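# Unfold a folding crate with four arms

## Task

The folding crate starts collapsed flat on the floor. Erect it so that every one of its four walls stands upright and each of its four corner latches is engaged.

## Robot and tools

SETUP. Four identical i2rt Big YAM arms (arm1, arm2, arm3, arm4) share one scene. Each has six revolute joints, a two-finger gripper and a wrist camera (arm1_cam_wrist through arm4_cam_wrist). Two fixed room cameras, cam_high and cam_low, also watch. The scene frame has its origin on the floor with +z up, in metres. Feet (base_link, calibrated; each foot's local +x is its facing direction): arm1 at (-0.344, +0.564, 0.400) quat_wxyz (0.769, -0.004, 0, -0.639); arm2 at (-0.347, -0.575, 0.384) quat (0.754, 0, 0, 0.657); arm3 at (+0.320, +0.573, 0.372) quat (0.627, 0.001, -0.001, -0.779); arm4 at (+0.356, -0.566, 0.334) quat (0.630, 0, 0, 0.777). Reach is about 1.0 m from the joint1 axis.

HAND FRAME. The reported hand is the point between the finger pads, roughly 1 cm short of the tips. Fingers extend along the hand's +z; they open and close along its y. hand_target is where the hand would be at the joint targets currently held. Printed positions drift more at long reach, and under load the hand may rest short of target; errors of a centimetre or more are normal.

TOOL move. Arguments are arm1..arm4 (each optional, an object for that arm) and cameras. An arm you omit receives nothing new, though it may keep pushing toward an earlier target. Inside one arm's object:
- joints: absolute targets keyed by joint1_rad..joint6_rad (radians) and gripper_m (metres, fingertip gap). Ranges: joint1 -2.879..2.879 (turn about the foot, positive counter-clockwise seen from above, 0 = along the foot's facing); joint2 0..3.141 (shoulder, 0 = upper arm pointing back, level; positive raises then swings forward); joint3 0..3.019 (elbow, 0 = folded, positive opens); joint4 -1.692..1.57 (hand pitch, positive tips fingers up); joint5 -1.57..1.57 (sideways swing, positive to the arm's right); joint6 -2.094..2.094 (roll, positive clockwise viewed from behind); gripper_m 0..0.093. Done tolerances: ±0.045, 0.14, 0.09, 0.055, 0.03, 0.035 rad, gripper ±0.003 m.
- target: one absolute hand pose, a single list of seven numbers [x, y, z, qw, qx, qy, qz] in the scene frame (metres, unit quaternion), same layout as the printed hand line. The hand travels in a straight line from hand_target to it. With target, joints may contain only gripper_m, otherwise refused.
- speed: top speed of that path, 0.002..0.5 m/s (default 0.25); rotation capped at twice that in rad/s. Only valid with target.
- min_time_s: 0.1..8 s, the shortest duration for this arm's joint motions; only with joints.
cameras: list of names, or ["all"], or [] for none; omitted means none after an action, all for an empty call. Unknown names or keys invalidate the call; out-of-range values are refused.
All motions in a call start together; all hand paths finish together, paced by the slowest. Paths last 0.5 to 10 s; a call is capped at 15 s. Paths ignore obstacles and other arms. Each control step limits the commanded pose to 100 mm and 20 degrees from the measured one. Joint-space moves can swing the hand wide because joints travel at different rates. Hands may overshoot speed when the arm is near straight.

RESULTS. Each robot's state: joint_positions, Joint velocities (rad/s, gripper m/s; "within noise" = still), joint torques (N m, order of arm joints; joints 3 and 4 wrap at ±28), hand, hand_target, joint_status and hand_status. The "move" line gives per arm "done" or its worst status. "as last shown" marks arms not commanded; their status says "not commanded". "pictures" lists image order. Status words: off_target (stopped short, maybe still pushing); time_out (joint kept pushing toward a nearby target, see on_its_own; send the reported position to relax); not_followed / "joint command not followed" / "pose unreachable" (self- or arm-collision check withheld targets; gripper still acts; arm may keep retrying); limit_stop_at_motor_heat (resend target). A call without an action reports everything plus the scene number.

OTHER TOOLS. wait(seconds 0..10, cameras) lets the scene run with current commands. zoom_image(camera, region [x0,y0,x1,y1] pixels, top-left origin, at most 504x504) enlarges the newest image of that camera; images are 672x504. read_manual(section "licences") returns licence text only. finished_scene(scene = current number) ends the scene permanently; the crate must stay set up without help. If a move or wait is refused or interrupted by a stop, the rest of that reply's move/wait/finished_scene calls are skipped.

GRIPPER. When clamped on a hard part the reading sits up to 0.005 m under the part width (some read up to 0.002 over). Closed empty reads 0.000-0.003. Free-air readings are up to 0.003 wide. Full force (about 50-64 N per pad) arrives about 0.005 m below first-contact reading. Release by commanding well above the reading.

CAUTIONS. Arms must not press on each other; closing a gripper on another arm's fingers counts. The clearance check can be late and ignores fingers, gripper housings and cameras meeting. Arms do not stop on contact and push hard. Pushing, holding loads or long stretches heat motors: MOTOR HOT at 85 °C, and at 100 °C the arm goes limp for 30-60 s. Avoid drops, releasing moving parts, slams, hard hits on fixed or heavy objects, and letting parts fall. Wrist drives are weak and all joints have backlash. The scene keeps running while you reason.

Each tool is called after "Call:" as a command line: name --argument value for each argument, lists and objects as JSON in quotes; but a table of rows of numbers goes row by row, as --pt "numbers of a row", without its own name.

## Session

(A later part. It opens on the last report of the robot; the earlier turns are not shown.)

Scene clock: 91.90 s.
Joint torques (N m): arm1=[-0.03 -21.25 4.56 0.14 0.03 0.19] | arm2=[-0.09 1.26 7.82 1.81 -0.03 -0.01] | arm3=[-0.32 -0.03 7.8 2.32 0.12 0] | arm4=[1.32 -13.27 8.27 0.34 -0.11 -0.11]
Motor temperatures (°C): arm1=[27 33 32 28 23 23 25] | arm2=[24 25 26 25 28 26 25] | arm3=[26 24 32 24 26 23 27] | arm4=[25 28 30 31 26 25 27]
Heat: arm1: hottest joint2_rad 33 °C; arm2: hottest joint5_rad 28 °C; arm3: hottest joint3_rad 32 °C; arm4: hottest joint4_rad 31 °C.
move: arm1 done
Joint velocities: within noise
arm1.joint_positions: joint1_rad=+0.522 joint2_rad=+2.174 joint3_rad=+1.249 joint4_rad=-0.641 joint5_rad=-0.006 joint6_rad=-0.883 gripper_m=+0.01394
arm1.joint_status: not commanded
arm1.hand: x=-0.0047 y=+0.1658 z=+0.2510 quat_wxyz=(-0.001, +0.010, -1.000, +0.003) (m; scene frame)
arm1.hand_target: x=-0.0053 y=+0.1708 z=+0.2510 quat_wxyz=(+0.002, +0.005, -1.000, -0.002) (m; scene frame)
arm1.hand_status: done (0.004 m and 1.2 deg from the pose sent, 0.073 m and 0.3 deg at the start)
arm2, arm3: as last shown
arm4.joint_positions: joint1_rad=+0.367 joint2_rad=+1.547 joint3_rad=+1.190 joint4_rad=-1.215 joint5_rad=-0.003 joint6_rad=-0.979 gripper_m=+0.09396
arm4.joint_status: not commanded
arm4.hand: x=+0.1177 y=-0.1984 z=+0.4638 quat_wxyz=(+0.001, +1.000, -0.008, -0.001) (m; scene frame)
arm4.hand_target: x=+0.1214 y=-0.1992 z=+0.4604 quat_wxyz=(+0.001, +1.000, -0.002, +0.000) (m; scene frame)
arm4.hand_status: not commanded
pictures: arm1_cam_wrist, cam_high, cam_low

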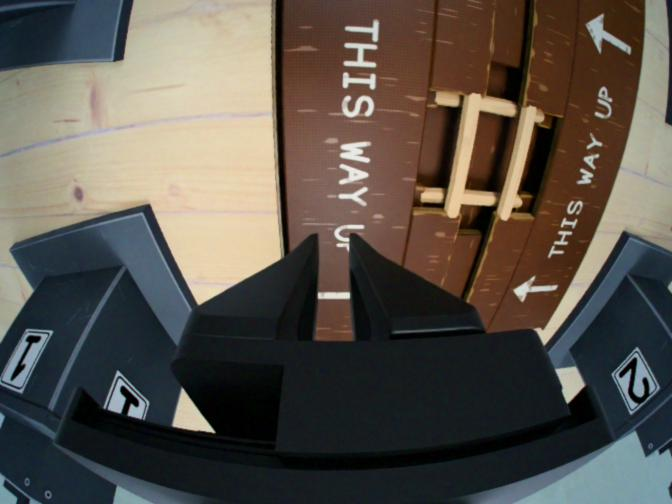

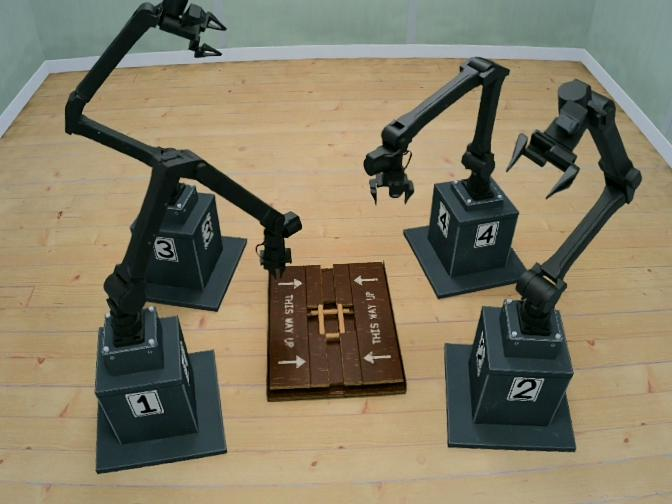

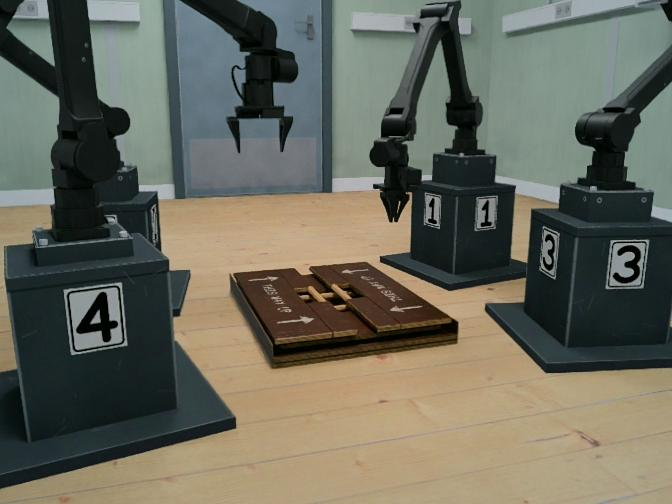

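Call:
move --arm1 '{"target": [-0.005, 0.011, 0.10, 0, 0, 1, 0], "speed": 0.25, "joints": {"gripper_m": 0.055}}'

Call:
move --arm1 '{"target": [-0.005, 0.012, 0.043, 0, 0, 1, 0], "speed": 0.12}' --cameras '["arm1_cam_wrist", "cam_low"]'

Scene clock: 115.80 s.
Joint torques (N m): arm1=[-0.32 -25.23 8.18 0.28 -0.01 -0.07] | arm2=[-0.03 1.26 7.82 1.83 -0.04 -0.01] | arm3=[0.15 0.38 7.83 2.43 0.13 0.03] | arm4=[1.32 -13.27 8.28 0.34 -0.11 -0.11]
Motor temperatures (°C): arm1=[27 32 31 28 23 23 25] | arm2=[24 25 26 25 27 26 25] | arm3=[26 24 32 24 26 23 27] | arm4=[25 28 30 31 26 25 27]
Heat: arm1: hottest joint2_rad 32 °C; arm2: hottest joint5_rad 27 °C; arm3: hottest joint3_rad 32 °C; arm4: hottest joint4_rad 31 °C.
move: arm1 off_target
Joint velocities: within noise
arm1.joint_positions: joint1_rad=+0.373 joint2_rad=+2.685 joint3_rad=+1.821 joint4_rad=-0.724 joint5_rad=-0.010 joint6_rad=-0.994 gripper_m=+0.05493
arm1.joint_status: all done
arm1.hand: x=-0.0083 y=+0.0243 z=+0.0993 quat_wxyz=(+0.003, -0.010, -1.000, -0.007) (m; scene frame)
arm1.hand_target: x=-0.0034 y=+0.0128 z=+0.0995 quat_wxyz=(-0.002, -0.004, -1.000, -0.001) (m; scene frame)
arm1.hand_status: off_target (0.014 m and 1.4 deg from the pose sent, 0.216 m and 1.2 deg at the start)
arm2, arm3, arm4: as last shown
pictures: none

Scene clock: 117.23 s.
Joint torques (N m): arm1=[-0.62 -25.11 7.56 0.7 0.14 -0.06] | arm2=[-0.09 1.2 7.82 1.83 -0.04 -0.01] | arm3=[-0.56 -0.21 7.8 2.43 0.12 0.01] | arm4=[1.26 -13.27 8.28 0.35 -0.11 -0.11]
Motor temperatures (°C): arm1=[27 32 31 28 23 23 25] | arm2=[24 25 26 25 27 26 25] | arm3=[26 24 32 24 26 23 27] | arm4=[25 28 30 31 26 25 27]
Heat: arm1: hottest joint2_rad 32 °C; arm2: hottest joint5_rad 27 °C; arm3: hottest joint3_rad 32 °C; arm4: hottest joint4_rad 31 °C.
move: arm1 off_target
Joint velocities: within noise
arm1.joint_positions: joint1_rad=+0.373 joint2_rad=+2.817 joint3_rad=+1.908 joint4_rad=-0.701 joint5_rad=-0.009 joint6_rad=-1.002 gripper_m=+0.05493
arm1.joint_status: not commanded
arm1.hand: x=-0.0130 y=+0.0304 z=+0.0391 quat_wxyz=(+0.010, -0.006, -1.000, -0.016) (m; scene frame)
arm1.hand_target: x=-0.0061 y=+0.0137 z=+0.0427 quat_wxyz=(+0.001, +0.000, -1.000, -0.001) (m; scene frame)
arm1.hand_status: off_target (0.020 m and 2.2 deg from the pose sent, 0.058 m and 1.4 deg at the start)
arm2, arm3, arm4: as last shown
pictures: arm1_cam_wrist, cam_low

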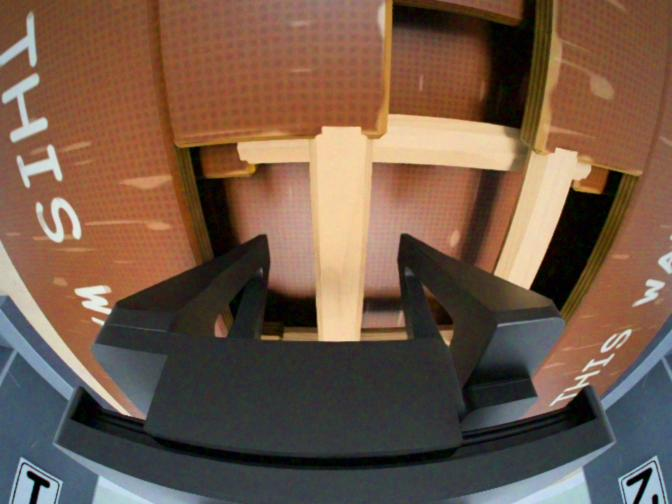

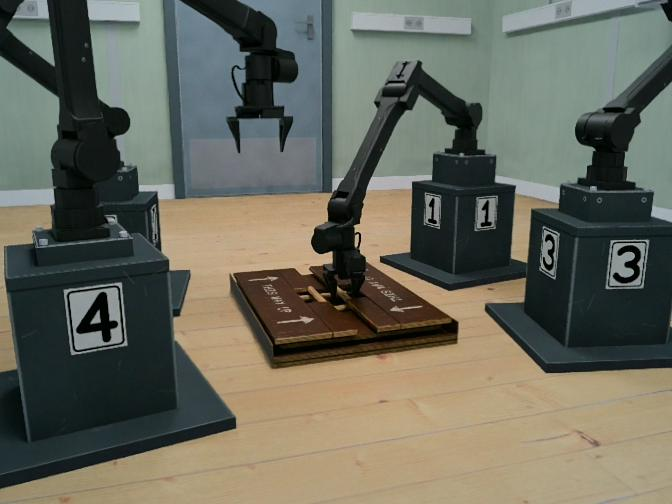

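Call:
move --arm1 '{"joints": {"gripper_m": 0.008}}'

Call:
move --arm1 '{"target": [-0.005, 0.028, 0.142, 0, 0, 0.98481, -0.17365], "speed": 0.18}'

Call:
move --arm1 '{"target": [-0.005, 0.060, 0.194, 0, 0, 0.94552, -0.32557], "speed": 0.18}' --cameras '["arm1_cam_wrist", "cam_low", "cam_high"]'

Scene clock: 119.17 s.
Joint torques (N m): arm1=[-0.62 -25.99 7.69 0.61 0 -0.02] | arm2=[-0.09 1.2 7.82 1.83 -0.04 -0.01] | arm3=[-0.5 -0.03 7.72 2.5 0.11 0.02] | arm4=[1.26 -13.27 8.27 0.35 -0.11 -0.11]
Motor temperatures (°C): arm1=[27 32 32 28 23 23 25] | arm2=[24 25 26 25 27 26 25] | arm3=[26 24 32 24 26 23 27] | arm4=[25 28 30 30 26 25 27]
Heat: arm1: hottest joint2_rad 32 °C; arm2: hottest joint5_rad 27 °C; arm3: hottest joint3_rad 32 °C; arm4: hottest joint3_rad 30 °C.
move: arm1 off_target
Joint velocities: within noise
arm1.joint_positions: joint1_rad=+0.372 joint2_rad=+2.817 joint3_rad=+1.910 joint4_rad=-0.695 joint5_rad=-0.006 joint6_rad=-1.008 gripper_m=+0.01739
arm1.joint_status: gripper_m off_target (ended at +0.01742, target +0.00800)
arm1.hand: x=-0.0130 y=+0.0276 z=+0.0394 quat_wxyz=(+0.009, -0.003, -1.000, -0.012) (m; scene frame)
arm1.hand_target: x=-0.0066 y=+0.0127 z=+0.0427 quat_wxyz=(+0.000, +0.002, -1.000, +0.001) (m; scene frame)
arm1.hand_status: not commanded
arm2, arm3, arm4: as last shown
pictures: none

Scene clock: 120.90 s.
Joint torques (N m): arm1=[0.5 -28.75 3.67 0.51 0.22 0.11] | arm2=[-0.03 1.26 7.82 1.84 -0.04 -0.01] | arm3=[-0.62 -0.38 7.88 2.45 0.12 0] | arm4=[1.32 -13.27 8.28 0.34 -0.11 -0.11]
Motor temperatures (°C): arm1=[27 32 31 28 23 23 25] | arm2=[24 25 26 25 27 26 25] | arm3=[26 24 32 24 26 23 27] | arm4=[25 28 30 30 26 25 27]
Heat: arm1: hottest joint2_rad 32 °C; arm2: hottest joint5_rad 27 °C; arm3: hottest joint3_rad 32 °C; arm4: hottest joint3_rad 30 °C.
move: arm1 off_target
Joint velocities: within noise
arm1.joint_positions: joint1_rad=+0.430 joint2_rad=+2.559 joint3_rad=+1.491 joint4_rad=-0.242 joint5_rad=+0.186 joint6_rad=-0.974 gripper_m=+0.01739
arm1.joint_status: not commanded
arm1.hand: x=-0.0134 y=+0.0353 z=+0.1117 quat_wxyz=(+0.005, -0.003, -0.987, +0.162) (m; scene frame)
arm1.hand_target: x=-0.0024 y=+0.0267 z=+0.1410 quat_wxyz=(-0.005, -0.003, -0.985, +0.175) (m; scene frame)
arm1.hand_status: off_target (0.032 m and 1.5 deg from the pose sent, 0.103 m and 21.4 deg at the start)
arm2, arm3, arm4: as last shown
pictures: none

Scene clock: 122.50 s.
Joint torques (N m): arm1=[0.44 -25.88 2.59 1.52 0.73 0.02] | arm2=[-0.03 1.26 7.83 1.83 -0.04 -0.01] | arm3=[-0.44 -0.32 7.65 2.4 0.13 0.02] | arm4=[1.26 -13.27 8.28 0.34 -0.11 -0.11]
Motor temperatures (°C): arm1=[27 32 31 28 23 23 25] | arm2=[24 25 26 25 27 26 25] | arm3=[26 24 32 24 26 23 27] | arm4=[25 28 30 30 26 25 27]
Heat: arm1: hottest joint2_rad 32 °C; arm2: hottest joint5_rad 27 °C; arm3: hottest joint3_rad 32 °C; arm4: hottest joint3_rad 30 °C.
move: arm1 off_target
Joint velocities: within noise
arm1.joint_positions: joint1_rad=+0.514 joint2_rad=+2.413 joint3_rad=+1.200 joint4_rad=+0.136 joint5_rad=+0.393 joint6_rad=-0.963 gripper_m=+0.01737
arm1.joint_status: not commanded
arm1.hand: x=-0.0144 y=+0.0649 z=+0.1681 quat_wxyz=(+0.007, -0.003, -0.951, +0.308) (m; scene frame)
arm1.hand_target: x=-0.0060 y=+0.0600 z=+0.1925 quat_wxyz=(+0.002, +0.001, -0.946, +0.323) (m; scene frame)
arm1.hand_status: off_target (0.028 m and 2.3 deg from the pose sent, 0.086 m and 19.4 deg at the start)
arm2, arm3, arm4: as last shown
pictures: arm1_cam_wrist, cam_high, cam_low

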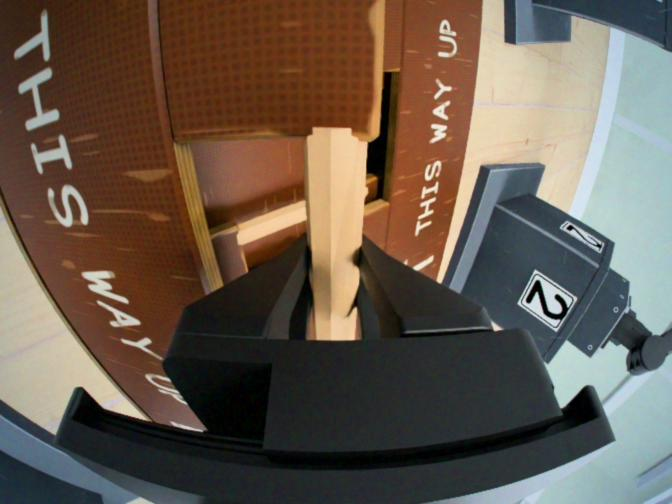

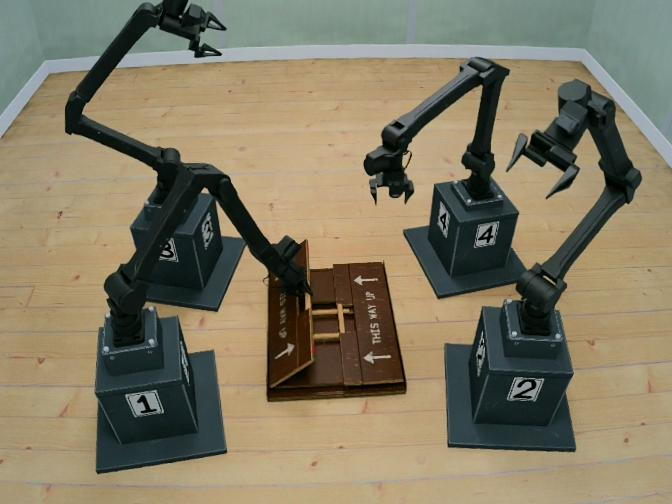

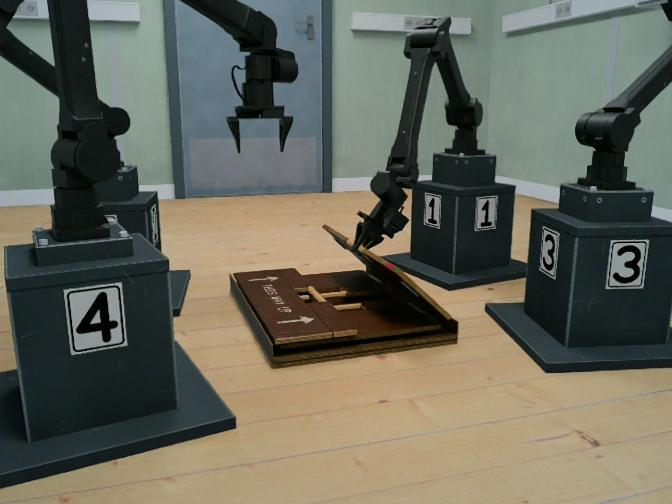

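Call:
move --arm1 '{"target": [-0.005, 0.100, 0.230, 0, 0, 0.88701, -0.46175], "speed": 0.18}'

Call:
move --arm1 '{"target": [-0.006, 0.147, 0.246, 0, 0, 0.86603, -0.5], "speed": 0.15}' --cameras '["arm1_cam_wrist", "cam_low", "cam_high"]'

Scene clock: 128.13 s.
Joint torques (N m): arm1=[0.79 -23.71 1.7 2.76 0.98 -0.11] | arm2=[-0.03 1.2 7.8 1.83 -0.04 -0.01] | arm3=[-0.03 0.21 7.76 2.4 0.11 0.01] | arm4=[1.32 -13.27 8.28 0.34 -0.11 -0.11]
Motor temperatures (°C): arm1=[27 32 31 28 23 23 25] | arm2=[24 25 26 25 27 26 25] | arm3=[26 24 32 24 26 23 27] | arm4=[25 28 29 30 26 25 26]
Heat: arm1: hottest joint2_rad 32 °C; arm2: hottest joint5_rad 27 °C; arm3: hottest joint3_rad 32 °C; arm4: hottest joint4_rad 30 °C.
move: arm1 off_target
Joint velocities: within noise
arm1.joint_positions: joint1_rad=+0.617 joint2_rad=+2.381 joint3_rad=+0.997 joint4_rad=+0.537 joint5_rad=+0.617 joint6_rad=-0.995 gripper_m=+0.01737
arm1.joint_status: not commanded
arm1.hand: x=-0.0154 y=+0.1033 z=+0.2058 quat_wxyz=(+0.008, -0.005, -0.896, +0.444) (m; scene frame)
arm1.hand_target: x=-0.0053 y=+0.0989 z=+0.2291 quat_wxyz=(+0.001, +0.001, -0.887, +0.462) (m; scene frame)
arm1.hand_status: off_target (0.027 m and 2.6 deg from the pose sent, 0.072 m and 19.1 deg at the start)
arm2.joint_positions: joint1_rad=+0.742 joint2_rad=+0.634 joint3_rad=+1.438 joint4_rad=-1.211 joint5_rad=-0.133 joint6_rad=-0.320 gripper_m=+0.09396
arm2.joint_status: not commanded
arm2.hand: x=-0.5071 y=-0.3840 z=+0.9710 quat_wxyz=(-0.284, +0.802, -0.229, -0.472) (m; scene frame)
arm2.hand_target: x=-0.5054 y=-0.3866 z=+0.9838 quat_wxyz=(-0.292, +0.795, -0.226, -0.481) (m; scene frame)
arm2.hand_status: not commanded
arm3.joint_positions: joint1_rad=+0.368 joint2_rad=+0.623 joint3_rad=+1.401 joint4_rad=-1.238 joint5_rad=-0.070 joint6_rad=+0.635 gripper_m=+0.09396
arm3.joint_status: not commanded
arm3.hand: x=+0.3681 y=+0.3300 z=+0.9365 quat_wxyz=(-0.499, -0.717, -0.455, +0.173) (m; scene frame)
arm3.hand_target: x=+0.3677 y=+0.3328 z=+0.9460 quat_wxyz=(-0.508, -0.712, -0.452, +0.176) (m; scene frame)
arm3.hand_status: not commanded
arm4: as last shown
pictures: none

Scene clock: 129.20 s.
Joint torques (N m): arm1=[0.62 -22.3 0.85 2.44 1.11 0.08] | arm2=[-0.09 1.32 7.8 1.83 -0.04 -0.01] | arm3=[-0.97 0.38 7.84 2.32 0.1 -0.01] | arm4=[1.32 -13.27 8.28 0.35 -0.11 -0.11]
Motor temperatures (°C): arm1=[27 32 31 28 23 23 25] | arm2=[24 25 26 25 27 26 25] | arm3=[26 24 32 24 26 23 27] | arm4=[25 28 29 30 26 25 26]
Heat: arm1: hottest joint2_rad 32 °C; arm2: hottest joint5_rad 27 °C; arm3: hottest joint3_rad 32 °C; arm4: hottest joint4_rad 30 °C.
move: arm1 off_target
Joint velocities: within noise
arm1.joint_positions: joint1_rad=+0.700 joint2_rad=+2.353 joint3_rad=+0.887 joint4_rad=+0.675 joint5_rad=+0.728 joint6_rad=-0.985 gripper_m=+0.01690
arm1.joint_status: not commanded
arm1.hand: x=-0.0164 y=+0.1440 z=+0.2264 quat_wxyz=(+0.009, -0.004, -0.874, +0.486) (m; scene frame)
arm1.hand_target: x=-0.0089 y=+0.1437 z=+0.2462 quat_wxyz=(+0.001, -0.003, -0.866, +0.501) (m; scene frame)
arm1.hand_status: off_target (0.022 m and 2.1 deg from the pose sent, 0.060 m and 7.4 deg at the start)
arm2, arm3, arm4: as last shown
pictures: arm1_cam_wrist, cam_high, cam_low

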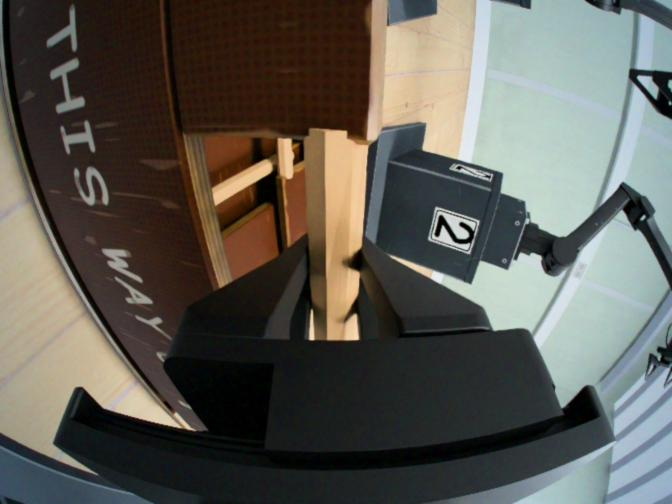

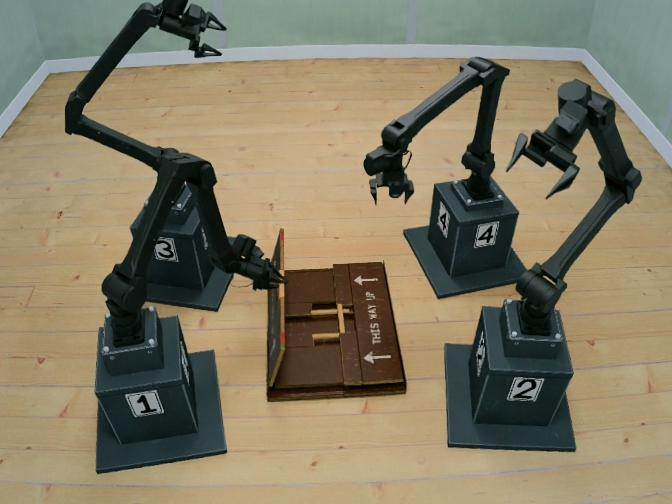

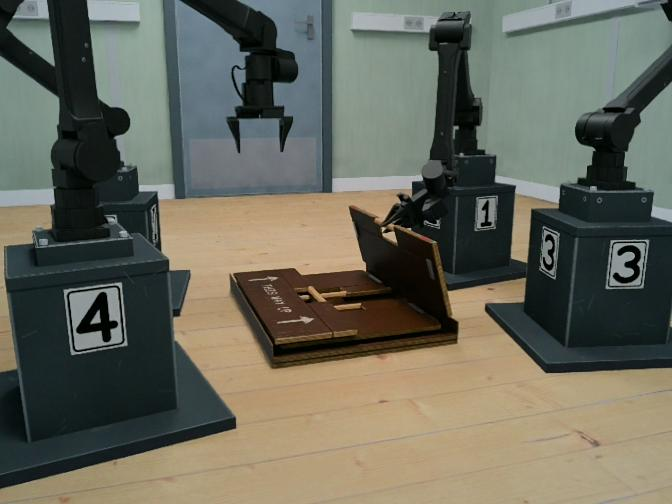

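Call:
move --arm1 '{"target": [-0.008, 0.198, 0.247, 0, 0, 0.86603, -0.5], "speed": 0.1}' --cameras '["arm1_cam_wrist", "cam_low", "cam_high", "arm4_cam_wrist"]'

Scene clock: 132.83 s.
Joint torques (N m): arm1=[1.79 -21.66 -0.24 1.5 0.64 0.17] | arm2=[-0.09 1.26 7.82 1.81 -0.04 -0.01] | arm3=[-0.97 0.32 7.92 2.28 0.12 -0.01] | arm4=[1.32 -13.27 8.28 0.34 -0.11 -0.11]
Motor temperatures (°C): arm1=[27 32 31 28 23 23 25] | arm2=[24 25 26 25 27 26 25] | arm3=[26 24 32 24 26 23 27] | arm4=[25 29 29 30 26 25 26]
Heat: arm1: hottest joint2_rad 32 °C; arm2: hottest joint5_rad 27 °C; arm3: hottest joint3_rad 32 °C; arm4: hottest joint4_rad 30 °C.
move: arm1 off_target
Joint velocities: within noise
arm1.joint_positions: joint1_rad=+0.786 joint2_rad=+2.329 joint3_rad=+0.813 joint4_rad=+0.684 joint5_rad=+0.809 joint6_rad=-0.911 gripper_m=+0.01660
arm1.joint_status: not commanded
arm1.hand: x=-0.0177 y=+0.1862 z=+0.2340 quat_wxyz=(+0.012, -0.006, -0.867, +0.497) (m; scene frame)
arm1.hand_target: x=-0.0097 y=+0.1960 z=+0.2465 quat_wxyz=(+0.002, +0.000, -0.866, +0.500) (m; scene frame)
arm1.hand_status: off_target (0.020 m and 1.6 deg from the pose sent, 0.058 m and 2.1 deg at the start)
arm2, arm3: as last shown
arm4.joint_positions: joint1_rad=+0.367 joint2_rad=+1.547 joint3_rad=+1.190 joint4_rad=-1.215 joint5_rad=-0.003 joint6_rad=-0.979 gripper_m=+0.09396
arm4.joint_status: not commanded
arm4.hand: x=+0.1177 y=-0.1984 z=+0.4638 quat_wxyz=(+0.001, +1.000, -0.008, -0.001) (m; scene frame)
arm4.hand_target: x=+0.1214 y=-0.1992 z=+0.4604 quat_wxyz=(+0.001, +1.000, -0.002, +0.000) (m; scene frame)
arm4.hand_status: not commanded
pictures: arm1_cam_wrist, arm4_cam_wrist, cam_high, cam_low

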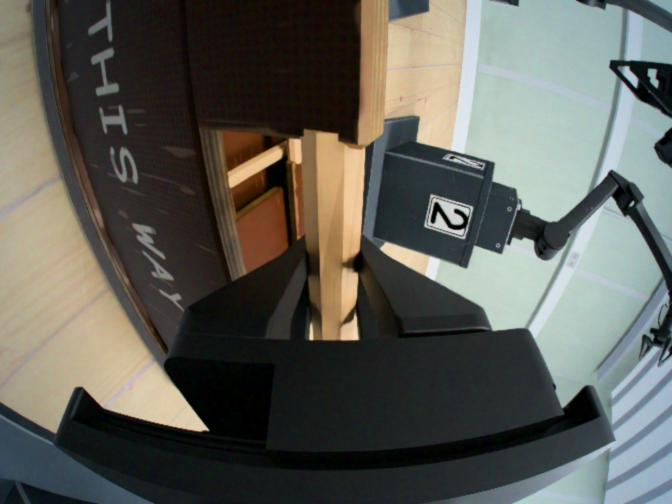

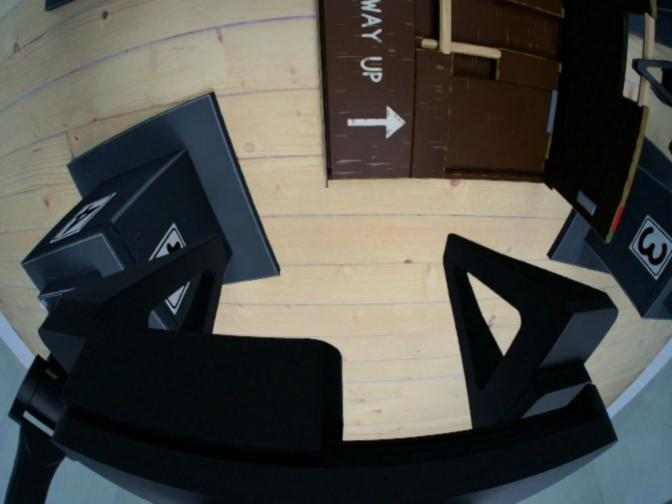

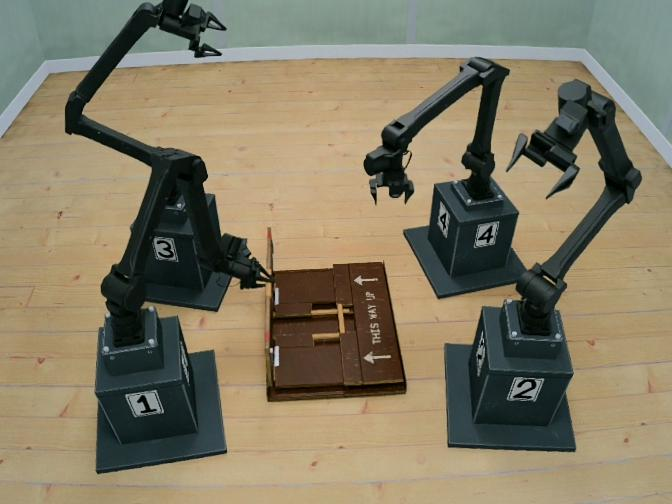

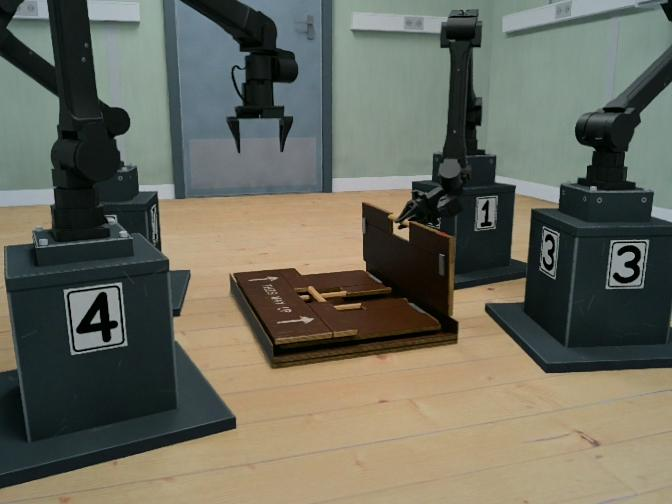

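Call:
zoom_image --camera "arm4_cam_wrist" --region '[400, 0, 672, 260]'

Call:
zoom_image --camera "cam_low" --region '[220, 190, 470, 380]'

Call:
zoom_image --camera "cam_high" --region '[240, 210, 430, 410]'

Scaled by 1.853 from the camera's 672x504 image, which has a finer 960x720 frame.

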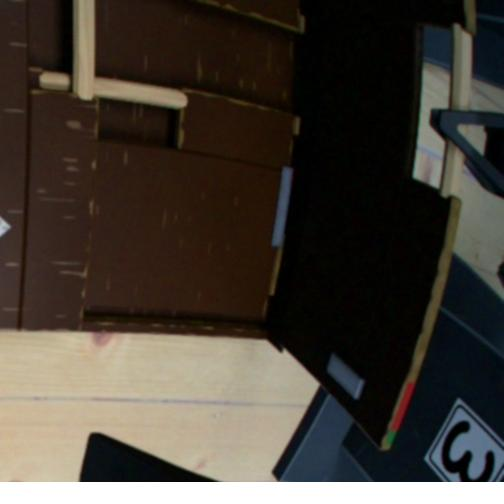

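Scaled by 2.016 from the camera's 672x504 image, which has a finer 960x720 frame.

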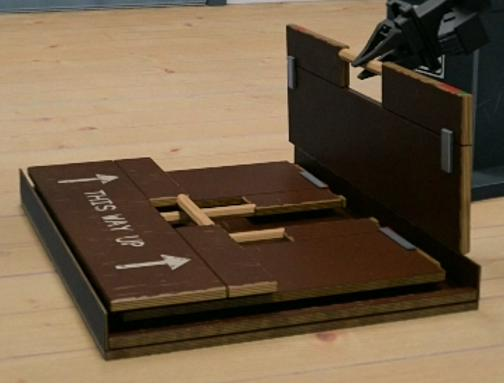

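Scaled by 2.520 from the camera's 672x504 image, which has a finer 960x720 frame.

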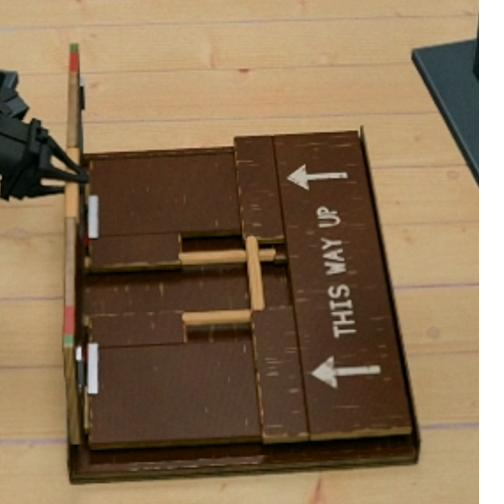

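Call:
move --arm4 '{"target": [-0.018, -0.017, 0.105, 0, 1, 0, 0], "speed": 0.25, "joints": {"gripper_m": 0.055}}' --arm1 '{"target": [-0.008, 0.204, 0.247, 0, 0, 0.86603, -0.5], "speed": 0.05}' --cameras '["arm4_cam_wrist", "cam_low"]'

Scene clock: 140.40 s.
Joint torques (N m): arm1=[2.49 -21.54 -0.38 1.51 0.5 0.21] | arm2=[-0.15 1.26 7.8 1.81 -0.04 -0.01] | arm3=[-0.85 0.03 7.94 2.36 0.12 -0.03] | arm4=[2.43 -22.12 10.52 -0.53 -0.09 0.15]
Motor temperatures (°C): arm1=[27 32 31 28 23 23 26] | arm2=[24 25 26 25 27 26 25] | arm3=[26 24 33 24 26 23 27] | arm4=[25 29 30 30 26 25 26]
Heat: arm1: hottest joint2_rad 32 °C; arm2: hottest joint5_rad 27 °C; arm3: hottest joint3_rad 33 °C; arm4: hottest joint3_rad 30 °C.
move: arm1 off_target; arm4 off_target
Joint velocities: within noise
arm1.joint_positions: joint1_rad=+0.797 joint2_rad=+2.329 joint3_rad=+0.807 joint4_rad=+0.684 joint5_rad=+0.820 joint6_rad=-0.900 gripper_m=+0.01660
arm1.joint_status: not commanded
arm1.hand: x=-0.0178 y=+0.1909 z=+0.2341 quat_wxyz=(+0.013, -0.007, -0.867, +0.499) (m; scene frame)
arm1.hand_target: x=-0.0083 y=+0.2032 z=+0.2460 quat_wxyz=(+0.002, +0.002, -0.866, +0.500) (m; scene frame)
arm1.hand_status: off_target (0.021 m and 1.7 deg from the pose sent, 0.024 m and 1.6 deg at the start)
arm2, arm3: as last shown
arm4.joint_positions: joint1_rad=+0.381 joint2_rad=+2.553 joint3_rad=+1.802 joint4_rad=-0.822 joint5_rad=-0.001 joint6_rad=-0.979 gripper_m=+0.05507
arm4.joint_status: all done
arm4.hand: x=-0.0064 y=-0.0230 z=+0.1100 quat_wxyz=(+0.001, +1.000, -0.001, +0.000) (m; scene frame)
arm4.hand_target: x=-0.0143 y=-0.0197 z=+0.1034 quat_wxyz=(+0.000, +1.000, +0.000, +0.001) (m; scene frame)
arm4.hand_status: off_target (0.014 m and 0.2 deg from the pose sent, 0.424 m and 1.0 deg at the start)
pictures: arm4_cam_wrist, cam_low

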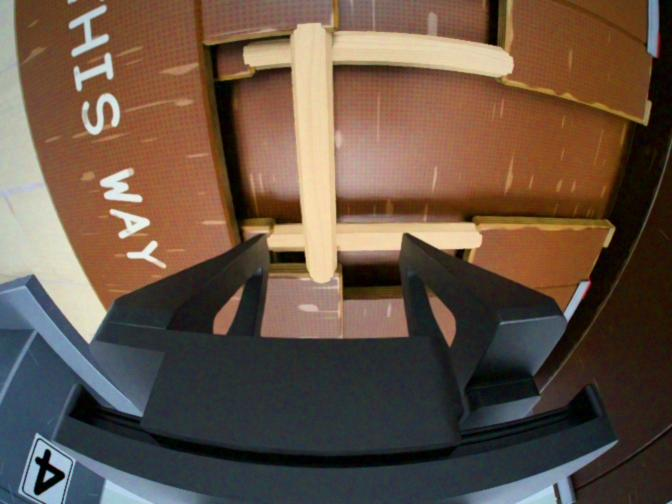

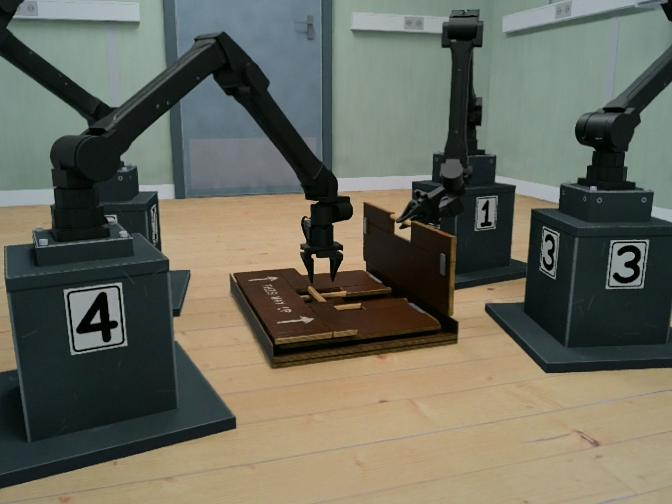

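Call:
move --arm4 '{"target": [-0.020, -0.023, 0.040, 0, 1, 0, 0], "speed": 0.12}' --cameras '["arm4_cam_wrist"]'

Scene clock: 143.60 s.
Joint torques (N m): arm1=[2.2 -21.3 -0.47 1.48 0.52 0.21] | arm2=[-0.03 1.32 7.82 1.8 -0.04 -0.01] | arm3=[-0.5 0.15 7.79 2.32 0.14 0.05] | arm4=[2.67 -22.65 9.83 0.17 -0.11 0.24]
Motor temperatures (°C): arm1=[27 32 30 28 23 23 26] | arm2=[24 25 26 25 27 26 25] | arm3=[26 24 33 24 26 23 27] | arm4=[25 29 30 30 26 25 26]
Heat: arm1: hottest joint2_rad 32 °C; arm2: hottest joint5_rad 27 °C; arm3: hottest joint3_rad 33 °C; arm4: hottest joint3_rad 30 °C.
move: arm4 off_target
Joint velocities: within noise
arm1, arm2, arm3: as last shown
arm4.joint_positions: joint1_rad=+0.399 joint2_rad=+2.684 joint3_rad=+1.870 joint4_rad=-0.775 joint5_rad=-0.001 joint6_rad=-0.979 gripper_m=+0.05507
arm4.joint_status: not commanded
arm4.hand: x=-0.0143 y=-0.0328 z=+0.0458 quat_wxyz=(+0.008, +1.000, +0.008, +0.004) (m; scene frame)
arm4.hand_target: x=-0.0244 y=-0.0270 z=+0.0404 quat_wxyz=(-0.001, +1.000, +0.005, +0.000) (m; scene frame)
arm4.hand_status: off_target (0.013 m and 1.4 deg from the pose sent, 0.071 m and 0.2 deg at the start)
pictures: arm4_cam_wrist

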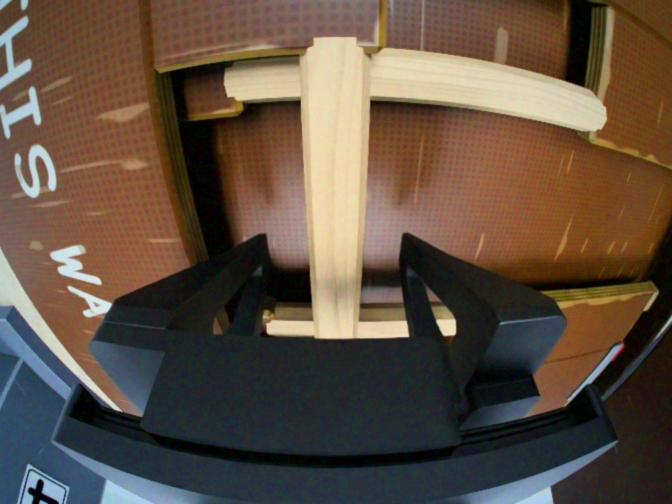

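Call:
move --arm4 '{"target": [-0.020, -0.026, 0.033, 0, 1, 0, 0], "speed": 0.1}'

Call:
move --arm4 '{"joints": {"gripper_m": 0.008}}'

Call:
move --arm4 '{"target": [-0.018, -0.039, 0.138, -0.17365, 0.98481, 0, 0], "speed": 0.18}'

Call:
move --arm4 '{"target": [-0.018, -0.071, 0.190, -0.32557, 0.94552, 0, 0], "speed": 0.18}' --cameras '["arm4_cam_wrist", "cam_low", "cam_high"]'

Scene clock: 148.77 s.
Joint torques (N m): arm1=[2.43 -21.54 -0.4 1.37 0.48 0.22] | arm2=[-0.03 1.26 7.8 1.83 -0.04 -0.01] | arm3=[-0.79 0.09 7.95 2.33 0.12 0.01] | arm4=[1.9 -21.6 9.84 0.29 -0.12 0.27]
Motor temperatures (°C): arm1=[27 32 30 28 23 23 26] | arm2=[24 25 26 25 27 26 25] | arm3=[26 24 33 24 26 23 27] | arm4=[25 30 30 30 26 25 26]
Heat: arm1: hottest joint2_rad 32 °C; arm2: hottest joint5_rad 27 °C; arm3: hottest joint3_rad 33 °C; arm4: hottest joint2_rad 30 °C.
move: arm4 off_target
Joint velocities: within noise
arm1, arm2, arm3: as last shown
arm4.joint_positions: joint1_rad=+0.390 joint2_rad=+2.684 joint3_rad=+1.870 joint4_rad=-0.767 joint5_rad=-0.001 joint6_rad=-0.979 gripper_m=+0.05507
arm4.joint_status: not commanded
arm4.hand: x=-0.0104 y=-0.0278 z=+0.0458 quat_wxyz=(+0.005, +1.000, +0.003, +0.002) (m; scene frame)
arm4.hand_target: x=-0.0146 y=-0.0232 z=+0.0333 quat_wxyz=(+0.000, +1.000, -0.005, +0.000) (m; scene frame)
arm4.hand_status: off_target (0.016 m and 0.7 deg from the pose sent, 0.016 m and 1.4 deg at the start)
pictures: none

Scene clock: 149.57 s.
Joint torques (N m): arm1=[2.55 -21.3 -0.47 1.29 0.52 0.25] | arm2=[-0.03 1.26 7.82 1.83 -0.04 -0.01] | arm3=[-0.44 0.15 7.84 2.43 0.1 -0.01] | arm4=[1.61 -21.6 9.78 0.57 -0.05 0.27]
Motor temperatures (°C): arm1=[27 32 30 28 23 23 26] | arm2=[24 25 26 25 27 26 25] | arm3=[26 24 33 24 26 23 27] | arm4=[25 30 30 30 26 25 26]
Heat: arm1: hottest joint2_rad 32 °C; arm2: hottest joint5_rad 27 °C; arm3: hottest joint3_rad 33 °C; arm4: hottest joint2_rad 30 °C.
move: arm4 off_target
Joint velocities: within noise
arm1, arm2, arm3: as last shown
arm4.joint_positions: joint1_rad=+0.392 joint2_rad=+2.684 joint3_rad=+1.870 joint4_rad=-0.775 joint5_rad=-0.012 joint6_rad=-0.989 gripper_m=+0.01649
arm4.joint_status: gripper_m off_target (ended at +0.01652, target +0.00800)
arm4.hand: x=-0.0117 y=-0.0310 z=+0.0459 quat_wxyz=(+0.011, +1.000, +0.008, +0.000) (m; scene frame)
arm4.hand_target: x=-0.0167 y=-0.0246 z=+0.0338 quat_wxyz=(+0.002, +1.000, +0.001, -0.004) (m; scene frame)
arm4.hand_status: not commanded
pictures: none

Scene clock: 151.30 s.
Joint torques (N m): arm1=[1.79 -22.01 -0.29 1.44 0.49 0.21] | arm2=[-0.09 1.26 7.82 1.81 -0.03 -0.01] | arm3=[-0.62 -0.26 7.8 2.37 0.14 0.03] | arm4=[2.43 -25.41 5.53 0.06 0.22 0.36]
Motor temperatures (°C): arm1=[27 32 30 28 23 23 26] | arm2=[24 25 26 25 27 26 25] | arm3=[26 24 33 24 26 23 27] | arm4=[25 30 30 30 26 25 27]
Heat: arm1: hottest joint2_rad 32 °C; arm2: hottest joint5_rad 27 °C; arm3: hottest joint3_rad 33 °C; arm4: hottest joint2_rad 30 °C.
move: arm4 off_target
Joint velocities: within noise
arm1, arm2, arm3: as last shown
arm4.joint_positions: joint1_rad=+0.456 joint2_rad=+2.434 joint3_rad=+1.494 joint4_rad=-0.368 joint5_rad=+0.211 joint6_rad=-0.950 gripper_m=+0.01649
arm4.joint_status: not commanded
arm4.hand: x=-0.0109 y=-0.0375 z=+0.1154 quat_wxyz=(-0.167, +0.986, +0.007, +0.005) (m; scene frame)
arm4.hand_target: x=-0.0179 y=-0.0360 z=+0.1366 quat_wxyz=(-0.177, +0.984, +0.000, +0.000) (m; scene frame)
arm4.hand_status: off_target (0.024 m and 1.3 deg from the pose sent, 0.093 m and 21.3 deg at the start)
pictures: none

Scene clock: 152.87 s.
Joint torques (N m): arm1=[2.55 -21.54 -0.55 1.39 0.5 0.24] | arm2=[-0.03 1.26 7.8 1.83 -0.03 -0.01] | arm3=[-0.73 0.21 7.87 2.44 0.13 0.03] | arm4=[2.78 -22.71 4.6 0.83 0.21 0.28]
Motor temperatures (°C): arm1=[27 32 30 28 23 23 26] | arm2=[24 25 26 25 27 26 25] | arm3=[26 24 33 24 26 23 27] | arm4=[25 30 30 30 26 25 27]
Heat: arm1: hottest joint2_rad 32 °C; arm2: hottest joint5_rad 27 °C; arm3: hottest joint3_rad 33 °C; arm4: hottest joint2_rad 30 °C.
move: arm4 off_target
Joint velocities: within noise
arm1: as last shown
arm2.joint_positions: joint1_rad=+0.742 joint2_rad=+0.634 joint3_rad=+1.438 joint4_rad=-1.211 joint5_rad=-0.133 joint6_rad=-0.320 gripper_m=+0.09396
arm2.joint_status: not commanded
arm2.hand: x=-0.5071 y=-0.3840 z=+0.9710 quat_wxyz=(-0.284, +0.802, -0.229, -0.472) (m; scene frame)
arm2.hand_target: x=-0.5054 y=-0.3866 z=+0.9838 quat_wxyz=(-0.292, +0.795, -0.226, -0.481) (m; scene frame)
arm2.hand_status: not commanded
arm3.joint_positions: joint1_rad=+0.368 joint2_rad=+0.623 joint3_rad=+1.401 joint4_rad=-1.238 joint5_rad=-0.070 joint6_rad=+0.635 gripper_m=+0.09396
arm3.joint_status: not commanded
arm3.hand: x=+0.3681 y=+0.3300 z=+0.9365 quat_wxyz=(-0.499, -0.717, -0.455, +0.173) (m; scene frame)
arm3.hand_target: x=+0.3677 y=+0.3328 z=+0.9460 quat_wxyz=(-0.508, -0.712, -0.452, +0.176) (m; scene frame)
arm3.hand_status: not commanded
arm4.joint_positions: joint1_rad=+0.547 joint2_rad=+2.274 joint3_rad=+1.216 joint4_rad=-0.026 joint5_rad=+0.441 joint6_rad=-0.933 gripper_m=+0.01649
arm4.joint_status: not commanded
arm4.hand: x=-0.0102 y=-0.0675 z=+0.1725 quat_wxyz=(-0.316, +0.949, +0.003, +0.012) (m; scene frame)
arm4.hand_target: x=-0.0174 y=-0.0711 z=+0.1891 quat_wxyz=(-0.324, +0.946, +0.001, +0.004) (m; scene frame)
arm4.hand_status: off_target (0.019 m and 1.8 deg from the pose sent, 0.082 m and 18.8 deg at the start)
pictures: arm4_cam_wrist, cam_high, cam_low

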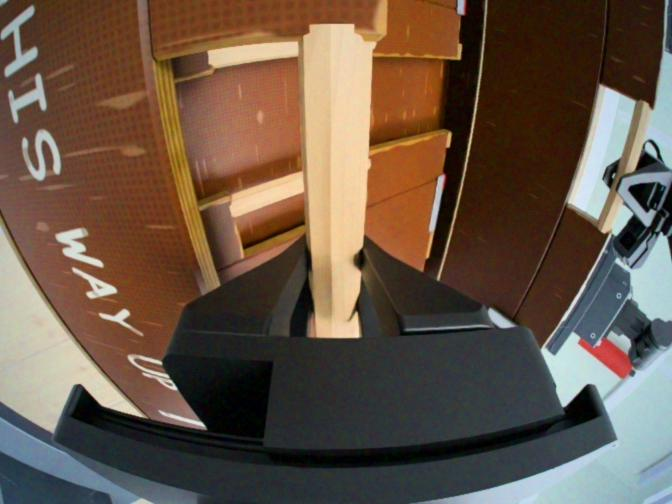

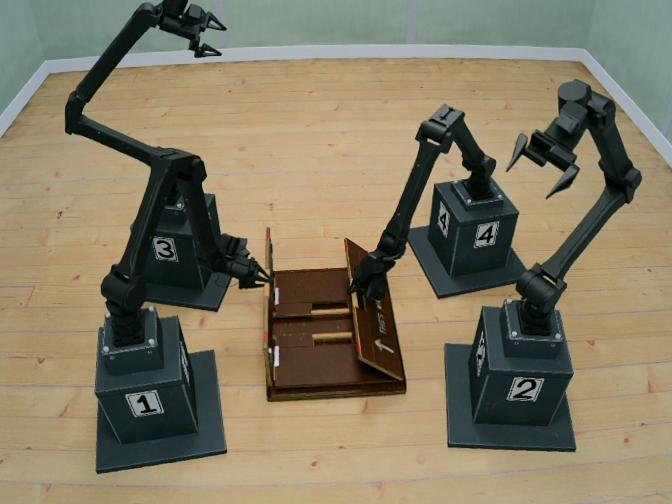

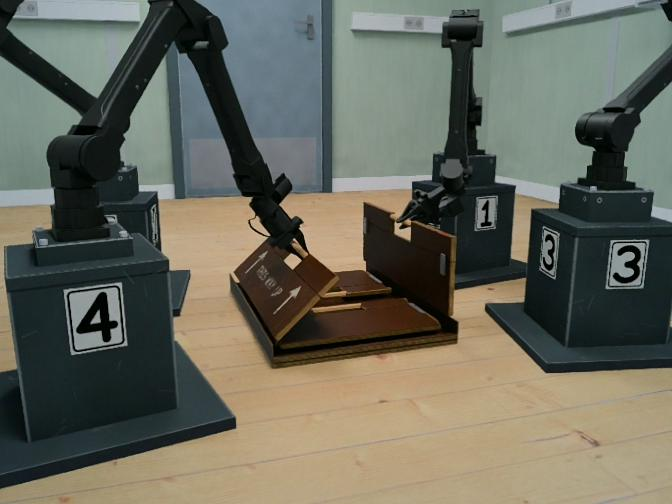

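Call:
move --arm4 '{"target": [-0.018, -0.111, 0.228, -0.46175, 0.88701, 0, 0], "speed": 0.18}'

Call:
move --arm4 '{"target": [-0.018, -0.158, 0.245, -0.5, 0.86603, 0, 0], "speed": 0.15}'

Call:
move --arm4 '{"target": [-0.017, -0.205, 0.246, -0.5, 0.86603, 0, 0], "speed": 0.1}' --cameras '["arm4_cam_wrist", "cam_low", "cam_high"]'

Scene clock: 155.87 s.
Joint torques (N m): arm1=[2.61 -21.48 -0.43 1.44 0.5 0.23] | arm2=[-0.09 1.26 7.82 1.83 -0.04 -0.01] | arm3=[-0.91 0.09 7.65 2.39 0.13 -0.02] | arm4=[2.9 -20.48 3.92 1.81 0.38 0.06]
Motor temperatures (°C): arm1=[27 32 30 28 23 23 26] | arm2=[24 25 26 25 27 26 25] | arm3=[26 24 33 24 26 23 27] | arm4=[25 30 29 30 26 25 27]
Heat: arm1: hottest joint2_rad 32 °C; arm2: hottest joint5_rad 27 °C; arm3: hottest joint3_rad 33 °C; arm4: hottest joint2_rad 30 °C.
move: arm4 off_target
Joint velocities: within noise
arm1, arm2, arm3: as last shown
arm4.joint_positions: joint1_rad=+0.652 joint2_rad=+2.214 joint3_rad=+1.010 joint4_rad=+0.341 joint5_rad=+0.675 joint6_rad=-0.960 gripper_m=+0.01649
arm4.joint_status: not commanded
arm4.hand: x=-0.0100 y=-0.1071 z=+0.2112 quat_wxyz=(-0.451, +0.892, -0.004, +0.011) (m; scene frame)
arm4.hand_target: x=-0.0189 y=-0.1095 z=+0.2281 quat_wxyz=(-0.463, +0.887, +0.000, +0.001) (m; scene frame)
arm4.hand_status: off_target (0.019 m and 1.9 deg from the pose sent, 0.071 m and 18.2 deg at the start)
pictures: none

Scene clock: 156.90 s.
Joint torques (N m): arm1=[2.55 -21.66 -0.34 1.5 0.5 0.19] | arm2=[-0.09 1.2 7.8 1.81 -0.04 -0.01] | arm3=[-0.79 0.38 7.73 2.25 0.1 0] | arm4=[3.31 -18.84 3.36 1.8 0.39 0.22]
Motor temperatures (°C): arm1=[27 32 30 28 23 23 26] | arm2=[24 25 26 25 27 26 25] | arm3=[26 24 33 24 26 23 27] | arm4=[25 30 29 30 26 25 27]
Heat: arm1: hottest joint2_rad 32 °C; arm2: hottest joint5_rad 27 °C; arm3: hottest joint3_rad 33 °C; arm4: hottest joint2_rad 30 °C.
move: arm4 off_target
Joint velocities: within noise
arm1, arm2, arm3: as last shown
arm4.joint_positions: joint1_rad=+0.740 joint2_rad=+2.168 joint3_rad=+0.900 joint4_rad=+0.446 joint5_rad=+0.790 joint6_rad=-0.940 gripper_m=+0.01611
arm4.joint_status: not commanded
arm4.hand: x=-0.0090 y=-0.1511 z=+0.2313 quat_wxyz=(-0.492, +0.870, -0.004, +0.013) (m; scene frame)
arm4.hand_target: x=-0.0182 y=-0.1569 z=+0.2449 quat_wxyz=(-0.501, +0.866, -0.004, -0.001) (m; scene frame)
arm4.hand_status: off_target (0.018 m and 1.8 deg from the pose sent, 0.062 m and 6.5 deg at the start)
pictures: none

Scene clock: 158.13 s.
Joint torques (N m): arm1=[2.49 -21.3 -0.39 1.46 0.48 0.23] | arm2=[-0.09 1.2 7.8 1.83 -0.04 -0.01] | arm3=[-0.85 -0.15 7.72 2.39 0.13 -0.02] | arm4=[4.01 -18.08 2.77 0.43 0.02 0.31]
Motor temperatures (°C): arm1=[27 32 30 28 23 23 26] | arm2=[24 25 26 25 27 26 25] | arm3=[26 24 33 24 26 23 27] | arm4=[25 30 29 30 26 25 27]
Heat: arm1: hottest joint2_rad 32 °C; arm2: hottest joint5_rad 27 °C; arm3: hottest joint3_rad 33 °C; arm4: hottest joint2_rad 30 °C.
move: arm4 off_target
Joint velocities: within noise
arm1.joint_positions: joint1_rad=+0.797 joint2_rad=+2.329 joint3_rad=+0.807 joint4_rad=+0.684 joint5_rad=+0.820 joint6_rad=-0.900 gripper_m=+0.01660
arm1.joint_status: not commanded
arm1.hand: x=-0.0178 y=+0.1909 z=+0.2341 quat_wxyz=(+0.013, -0.007, -0.867, +0.499) (m; scene frame)
arm1.hand_target: x=-0.0083 y=+0.2032 z=+0.2460 quat_wxyz=(+0.002, +0.002, -0.866, +0.500) (m; scene frame)
arm1.hand_status: not commanded
arm2, arm3: as last shown
arm4.joint_positions: joint1_rad=+0.818 joint2_rad=+2.136 joint3_rad=+0.833 joint4_rad=+0.440 joint5_rad=+0.863 joint6_rad=-0.867 gripper_m=+0.01586
arm4.joint_status: not commanded
arm4.hand: x=-0.0069 y=-0.1912 z=+0.2377 quat_wxyz=(-0.503, +0.864, -0.006, +0.015) (m; scene frame)
arm4.hand_target: x=-0.0156 y=-0.2039 z=+0.2457 quat_wxyz=(-0.501, +0.866, +0.003, +0.004) (m; scene frame)
arm4.hand_status: off_target (0.019 m and 1.9 deg from the pose sent, 0.056 m and 1.8 deg at the start)
pictures: arm4_cam_wrist, cam_high, cam_low

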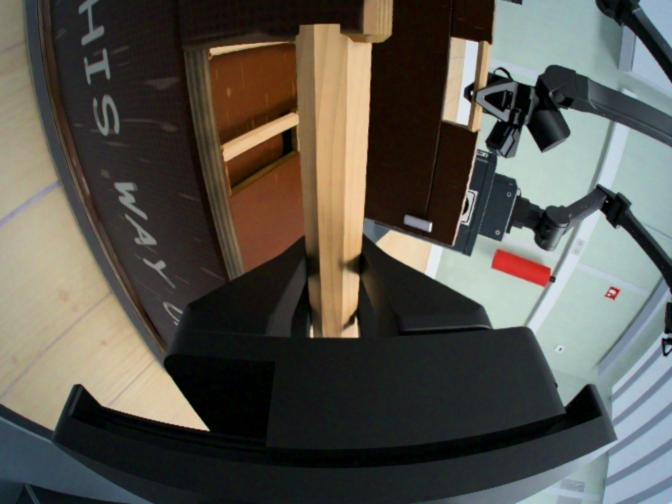

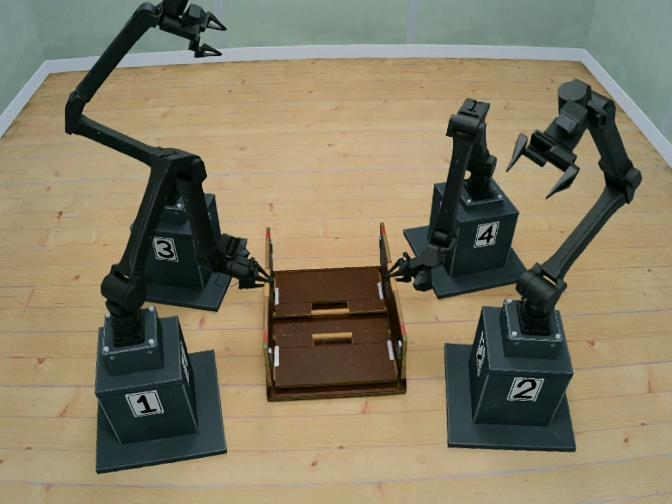

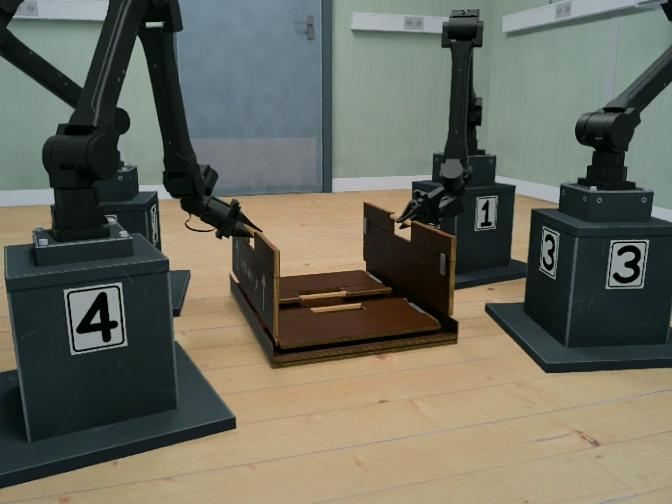

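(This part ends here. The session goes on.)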